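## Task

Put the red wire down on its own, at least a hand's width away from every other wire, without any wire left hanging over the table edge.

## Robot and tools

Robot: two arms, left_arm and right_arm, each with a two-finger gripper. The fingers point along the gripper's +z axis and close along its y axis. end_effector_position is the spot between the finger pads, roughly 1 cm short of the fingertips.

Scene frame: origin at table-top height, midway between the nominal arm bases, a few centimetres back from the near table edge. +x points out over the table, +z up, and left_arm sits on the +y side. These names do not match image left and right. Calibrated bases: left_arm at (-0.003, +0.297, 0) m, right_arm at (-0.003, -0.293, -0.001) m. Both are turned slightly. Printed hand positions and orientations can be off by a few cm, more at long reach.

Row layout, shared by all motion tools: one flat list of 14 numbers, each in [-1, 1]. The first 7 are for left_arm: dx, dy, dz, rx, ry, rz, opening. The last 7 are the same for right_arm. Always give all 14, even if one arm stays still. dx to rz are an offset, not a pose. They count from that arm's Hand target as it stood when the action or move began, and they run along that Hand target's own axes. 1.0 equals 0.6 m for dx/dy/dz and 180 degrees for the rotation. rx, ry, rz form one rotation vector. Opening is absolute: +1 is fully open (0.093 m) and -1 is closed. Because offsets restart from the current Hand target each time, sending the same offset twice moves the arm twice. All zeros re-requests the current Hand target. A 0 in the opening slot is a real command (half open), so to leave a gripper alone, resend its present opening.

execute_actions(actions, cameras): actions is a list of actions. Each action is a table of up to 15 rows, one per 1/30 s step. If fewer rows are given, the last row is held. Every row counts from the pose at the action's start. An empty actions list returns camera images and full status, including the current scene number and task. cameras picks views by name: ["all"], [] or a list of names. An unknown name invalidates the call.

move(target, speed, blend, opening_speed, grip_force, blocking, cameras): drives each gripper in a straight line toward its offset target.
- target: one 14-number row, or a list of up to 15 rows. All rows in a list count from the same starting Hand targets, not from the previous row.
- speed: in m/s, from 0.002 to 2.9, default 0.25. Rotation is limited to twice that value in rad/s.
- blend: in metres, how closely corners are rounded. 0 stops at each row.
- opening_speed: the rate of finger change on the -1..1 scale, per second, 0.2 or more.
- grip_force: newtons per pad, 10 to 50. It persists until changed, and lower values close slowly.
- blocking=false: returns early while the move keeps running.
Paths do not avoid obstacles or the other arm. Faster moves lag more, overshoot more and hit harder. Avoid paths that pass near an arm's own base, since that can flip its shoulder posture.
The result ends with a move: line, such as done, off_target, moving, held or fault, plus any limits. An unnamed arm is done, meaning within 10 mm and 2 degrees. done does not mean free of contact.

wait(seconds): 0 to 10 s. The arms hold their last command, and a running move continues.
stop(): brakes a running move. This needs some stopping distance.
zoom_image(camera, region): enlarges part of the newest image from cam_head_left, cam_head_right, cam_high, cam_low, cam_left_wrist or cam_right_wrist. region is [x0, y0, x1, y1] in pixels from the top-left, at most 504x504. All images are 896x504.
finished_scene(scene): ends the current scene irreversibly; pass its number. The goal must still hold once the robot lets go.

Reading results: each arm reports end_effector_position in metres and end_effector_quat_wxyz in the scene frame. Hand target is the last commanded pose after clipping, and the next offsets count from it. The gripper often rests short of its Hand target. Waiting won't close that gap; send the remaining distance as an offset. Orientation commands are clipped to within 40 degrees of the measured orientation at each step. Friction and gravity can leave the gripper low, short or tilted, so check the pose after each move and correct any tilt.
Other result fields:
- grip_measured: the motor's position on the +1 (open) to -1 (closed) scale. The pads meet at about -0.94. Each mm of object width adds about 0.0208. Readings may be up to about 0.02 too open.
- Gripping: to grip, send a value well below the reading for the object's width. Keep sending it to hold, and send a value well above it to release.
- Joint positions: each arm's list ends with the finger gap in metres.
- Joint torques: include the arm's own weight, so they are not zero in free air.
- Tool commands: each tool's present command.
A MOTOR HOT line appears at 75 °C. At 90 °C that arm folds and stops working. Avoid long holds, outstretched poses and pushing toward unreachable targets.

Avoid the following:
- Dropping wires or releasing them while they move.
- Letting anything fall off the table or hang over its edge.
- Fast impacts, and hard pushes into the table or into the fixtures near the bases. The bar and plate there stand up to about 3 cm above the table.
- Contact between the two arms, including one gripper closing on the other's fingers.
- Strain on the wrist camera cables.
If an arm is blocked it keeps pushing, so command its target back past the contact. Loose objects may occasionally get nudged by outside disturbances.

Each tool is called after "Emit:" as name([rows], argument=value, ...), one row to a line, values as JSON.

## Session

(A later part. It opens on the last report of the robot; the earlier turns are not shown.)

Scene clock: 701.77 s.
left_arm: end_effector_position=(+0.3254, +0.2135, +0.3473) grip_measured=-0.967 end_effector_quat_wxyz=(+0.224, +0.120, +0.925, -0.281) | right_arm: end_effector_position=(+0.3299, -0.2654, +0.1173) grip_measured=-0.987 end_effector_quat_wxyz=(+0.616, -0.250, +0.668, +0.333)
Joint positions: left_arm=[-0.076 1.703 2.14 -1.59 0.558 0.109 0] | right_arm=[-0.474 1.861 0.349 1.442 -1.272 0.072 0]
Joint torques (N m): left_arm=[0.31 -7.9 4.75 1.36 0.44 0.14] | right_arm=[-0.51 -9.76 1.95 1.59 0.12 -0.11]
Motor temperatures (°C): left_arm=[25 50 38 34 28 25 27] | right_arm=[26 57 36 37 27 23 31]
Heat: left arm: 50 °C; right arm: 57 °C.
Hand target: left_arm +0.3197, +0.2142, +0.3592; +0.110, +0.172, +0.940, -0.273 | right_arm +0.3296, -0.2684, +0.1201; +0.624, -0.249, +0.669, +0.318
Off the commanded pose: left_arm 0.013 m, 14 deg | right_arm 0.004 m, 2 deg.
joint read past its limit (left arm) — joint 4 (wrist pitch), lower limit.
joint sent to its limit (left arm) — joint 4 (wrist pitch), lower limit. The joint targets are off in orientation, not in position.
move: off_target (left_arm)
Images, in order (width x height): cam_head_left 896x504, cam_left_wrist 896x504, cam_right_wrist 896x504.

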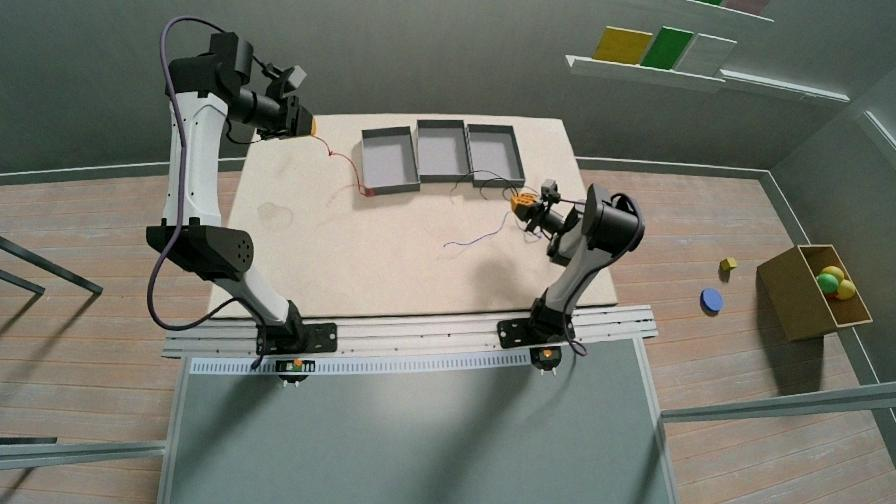

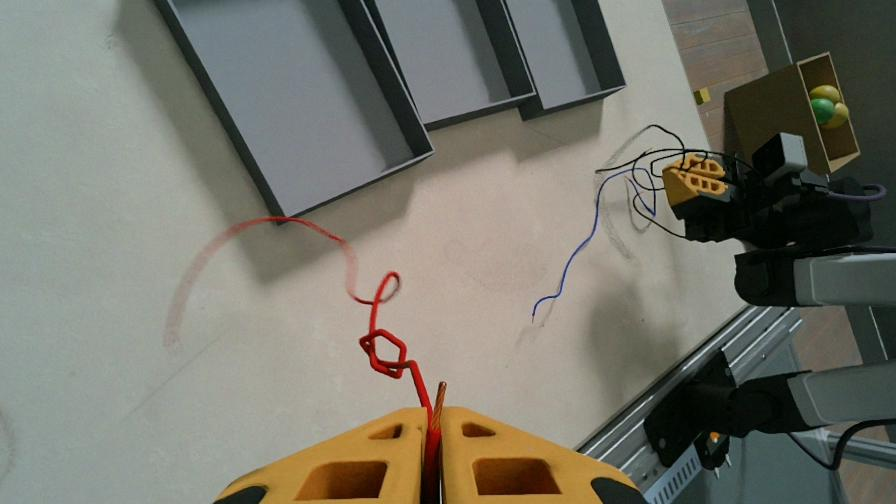

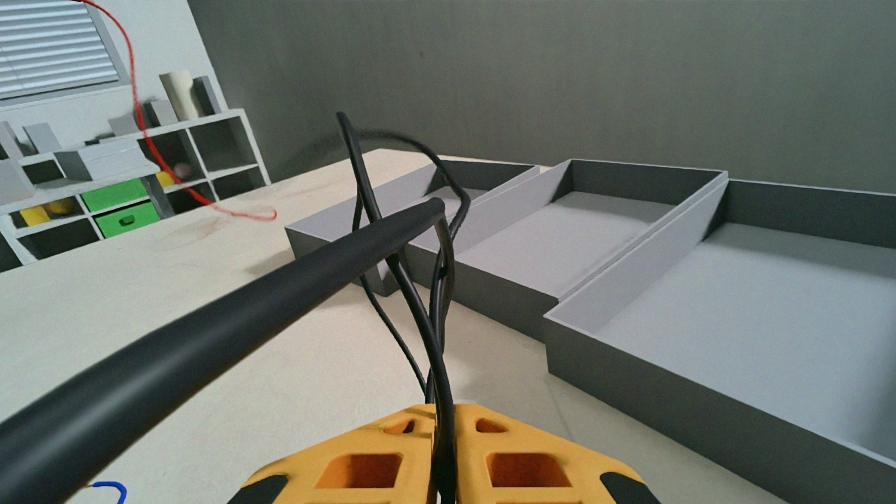

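Emit:
move(target=[0.228,0.17,0.383,0,0,0,-1,0.13,0,0,0,0.22,0,-1], speed=0.15, cameras=["all"])

Scene clock: 715.33 s.
left_arm: end_effector_position=(+0.2563, +0.2063, +0.0823) grip_measured=-0.967 end_effector_quat_wxyz=(+0.104, +0.159, +0.942, -0.277) | right_arm: end_effector_position=(+0.3163, -0.2623, +0.0425) grip_measured=-0.987 end_effector_quat_wxyz=(+0.362, -0.332, +0.842, +0.224)
Joint positions: left_arm=[-0.076 1.501 0.902 -0.852 0.541 0.267 0] | right_arm=[-0.347 1.606 0.684 -0.263 -0.808 -0.877 0]
Joint torques (N m): left_arm=[-0.9 -3.73 5.11 0.88 0.29 0.17] | right_arm=[0.99 -5.79 6.72 0.96 -0.31 -0.02]
Motor temperatures (°C): left_arm=[25 48 38 34 28 25 27] | right_arm=[26 57 35 36 27 23 31]
Heat: left arm: 48 °C; right arm: 57 °C.
Hand target: left_arm +0.2597, +0.2041, +0.0796; +0.111, +0.172, +0.940, -0.273 | right_arm +0.3221, -0.2636, +0.0428; +0.360, -0.342, +0.841, +0.215
Off the commanded pose: left_arm 0.005 m, 2 deg | right_arm 0.006 m, 2 deg.
move: done

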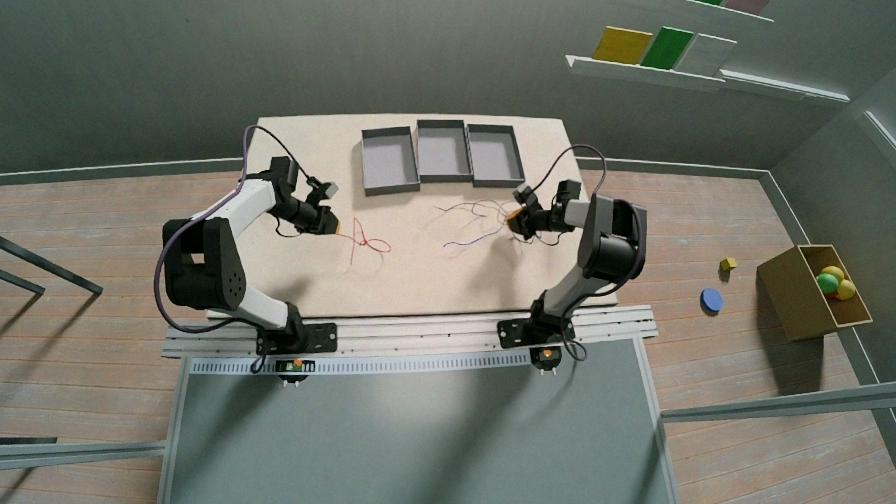

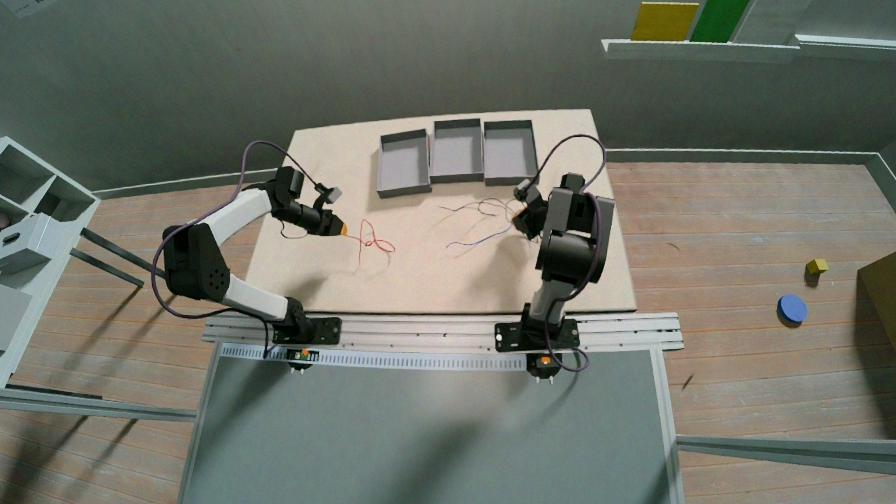

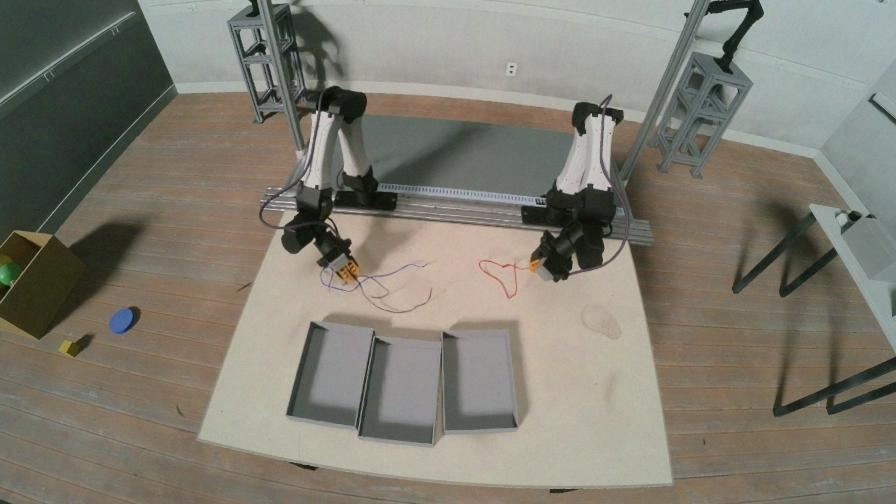

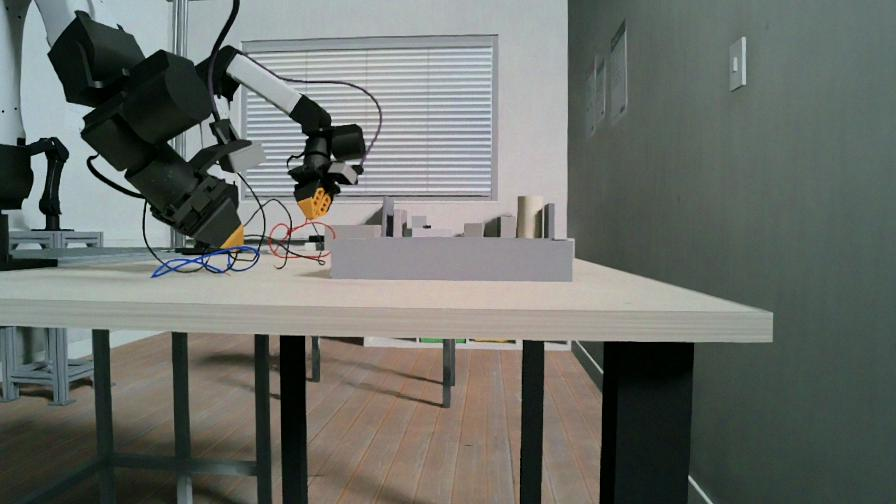

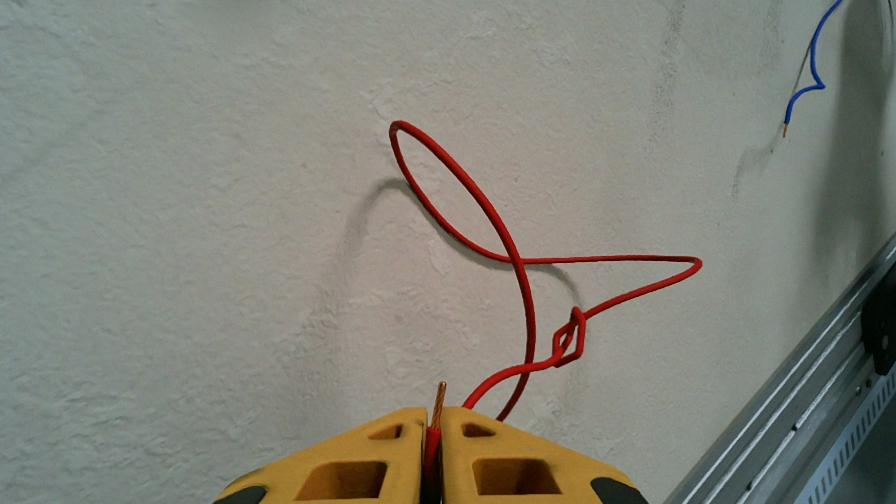

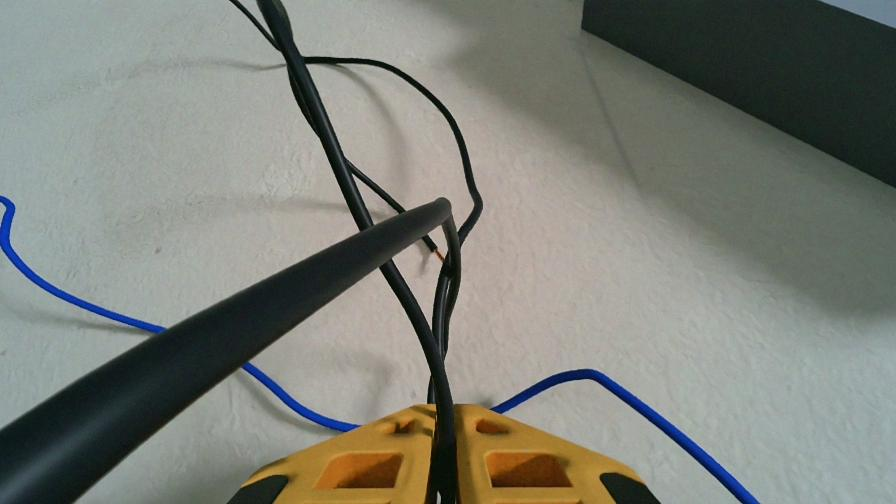

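Emit:
move([
  [-0.004,0.117,0.015,0,0,0,-1,0.049,-0.079,-0.071,0,0,0,-1],
  [-0.004,0.117,0.015,0,0,0,-0.75,0.049,-0.079,-0.071,0,0,0,-0.75],
], speed=0.12, opening_speed=0.5, cameras=["cam_head_left","cam_left_wrist","cam_right_wrist"])

Scene clock: 723.17 s.
left_arm: end_effector_position=(+0.2769, +0.2527, +0.0361) grip_measured=-0.752 end_effector_quat_wxyz=(+0.091, +0.162, +0.943, -0.276) | right_arm: end_effector_position=(+0.3167, -0.3315, +0.0397) grip_measured=-0.751 end_effector_quat_wxyz=(+0.352, -0.337, +0.847, +0.213)
Joint positions: left_arm=[0.101 1.715 0.936 -0.808 0.541 0.487 0.009] | right_arm=[-0.572 1.751 0.879 -0.559 -0.837 -1.214 0.009]
Joint torques (N m): left_arm=[0.08 -4.7 6.83 0.56 0.42 0.18] | right_arm=[-0.06 -7.27 6.75 0.51 -0.63 -0.02]
Motor temperatures (°C): left_arm=[25 46 38 33 28 25 27] | right_arm=[26 56 36 34 27 23 31]
Heat: left arm: 46 °C; right arm: 56 °C.
Hand target: left_arm +0.2900, +0.2541, +0.0395; +0.111, +0.172, +0.940, -0.273 | right_arm +0.3223, -0.3337, +0.0428; +0.360, -0.342, +0.841, +0.215
Off the commanded pose: left_arm 0.013 m, 3 deg | right_arm 0.007 m, 1 deg.
move: off_target (left_arm); target 2's new opening was sent with left_arm's hand 0.014 m and 3 deg from that target
Images, in order (width x height): cam_head_left 896x504, cam_left_wrist 896x504, cam_right_wrist 896x504.

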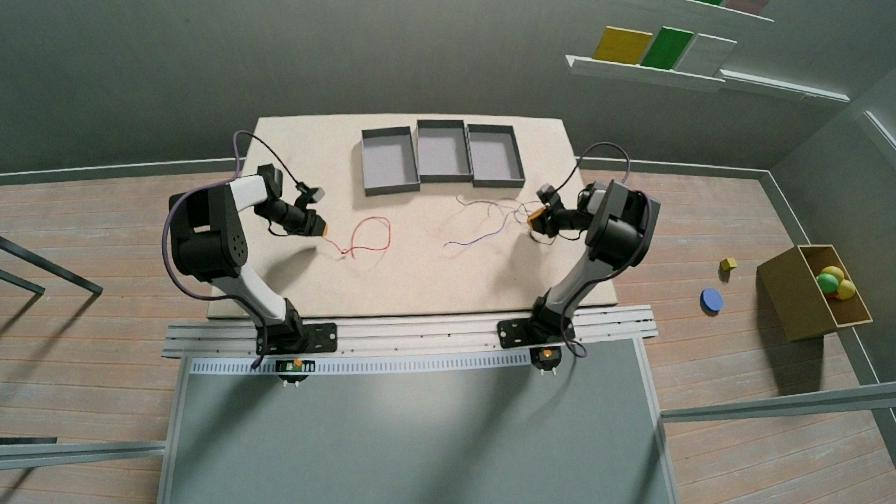

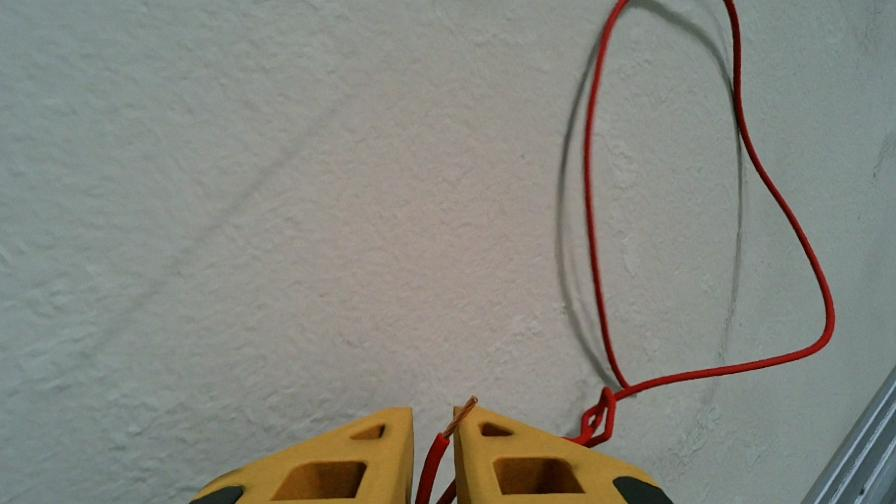

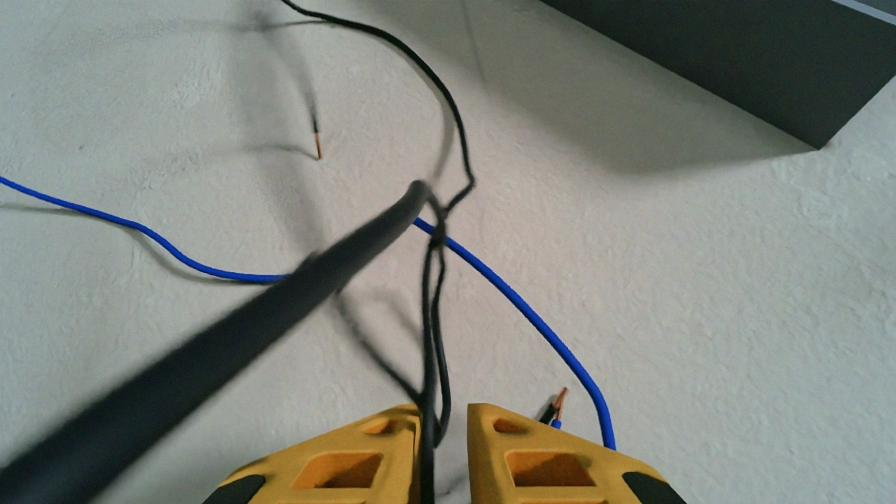

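Emit:
move(target=[0,0,-0.2,0,0,0,-0.6,0,0,-0.2,0,0,0,-0.5], speed=0.12, cameras=["all"])

Emit:
zoom_image(camera="cam_head_left", region=[300, 160, 580, 320])

Scene clock: 728.63 s.
left_arm: end_effector_position=(+0.2726, +0.3170, +0.1255) grip_measured=-0.602 end_effector_quat_wxyz=(+0.090, +0.160, +0.940, -0.286) | right_arm: end_effector_position=(+0.2643, -0.4015, +0.1159) grip_measured=-0.501 end_effector_quat_wxyz=(+0.355, -0.333, +0.844, +0.225)
Joint positions: left_arm=[0.321 1.689 1.286 -1.328 0.541 0.744 0.016] | right_arm=[-0.889 1.738 1.187 -1.258 -0.842 -1.695 0.021]
Joint torques (N m): left_arm=[0.14 -7.94 7.2 -0.13 0.33 0.16] | right_arm=[-0.17 -8.7 6.63 -0.28 -0.5 0]
Motor temperatures (°C): left_arm=[25 46 39 33 28 25 27] | right_arm=[26 55 37 33 28 23 31]
Heat: left arm: 46 °C; right arm: 55 °C.
Hand target: left_arm +0.2762, +0.3203, +0.1386; +0.111, +0.172, +0.940, -0.273 | right_arm +0.2672, -0.4066, +0.1206; +0.360, -0.342, +0.841, +0.215
Off the commanded pose: left_arm 0.014 m, 3 deg | right_arm 0.008 m, 2 deg.
move: off_target (left_arm)

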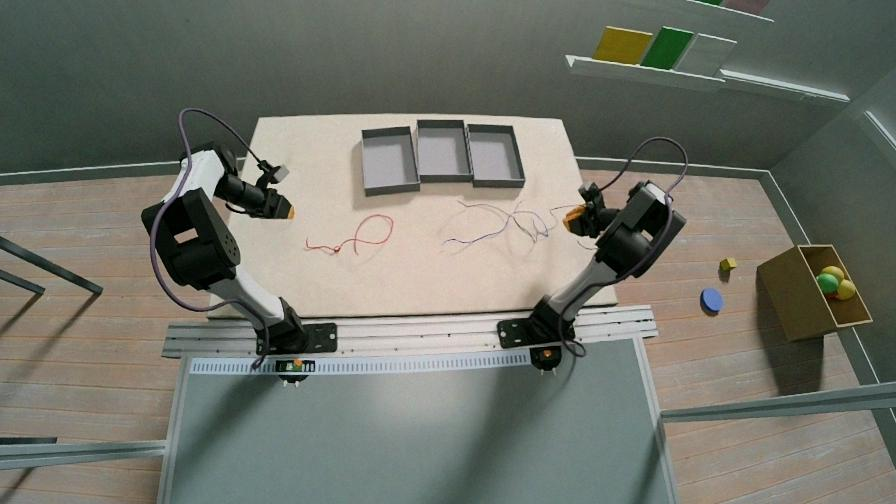

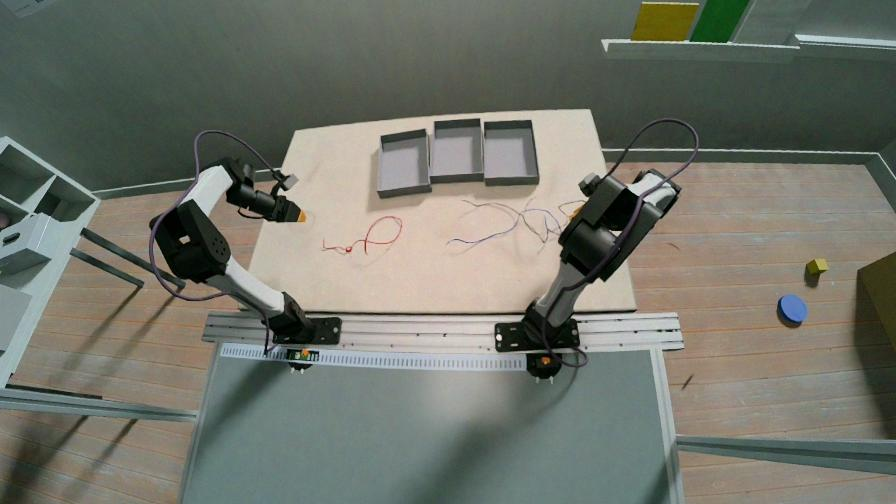

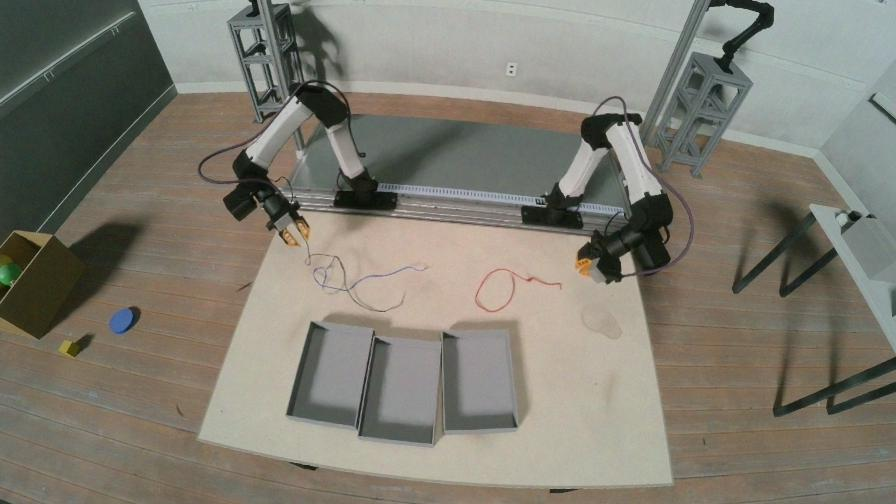

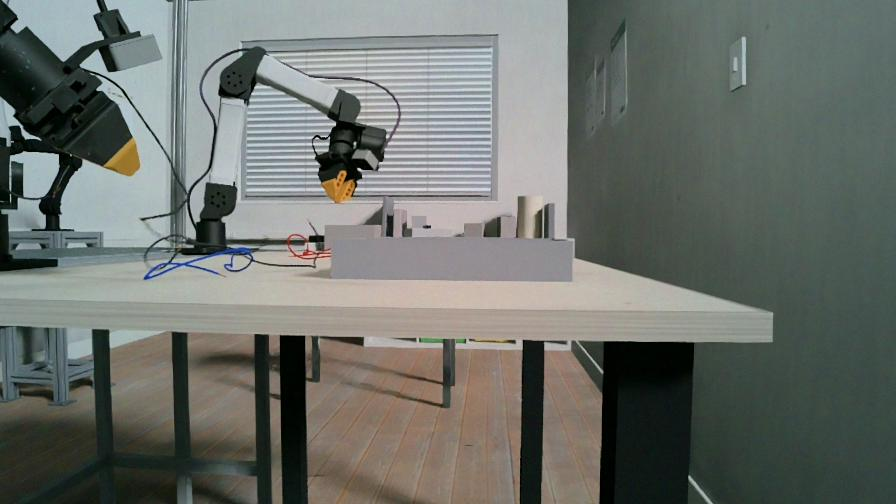

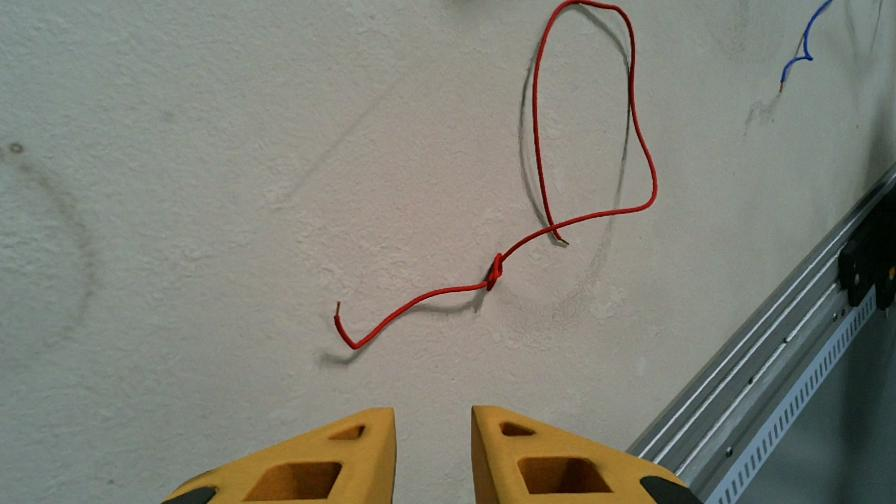

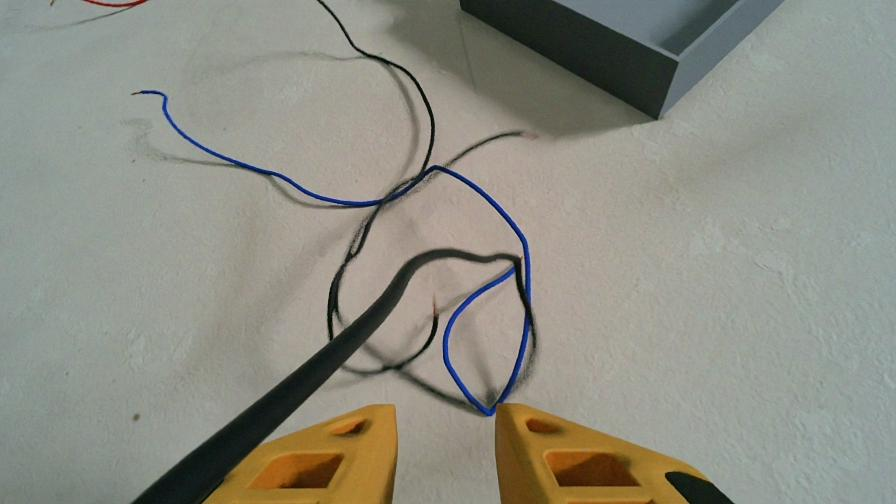

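Scaled by 1.800 from the camera's 896x504 image, which has a finer 1280x720 frame.

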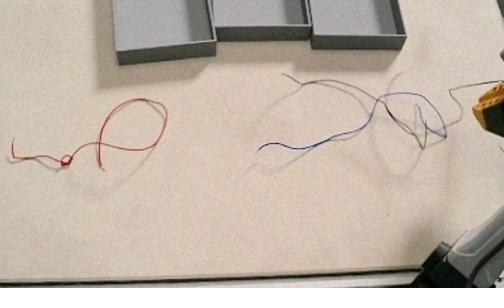

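Emit:
finished_scene(scene=2)

The scene is finished: the task was done.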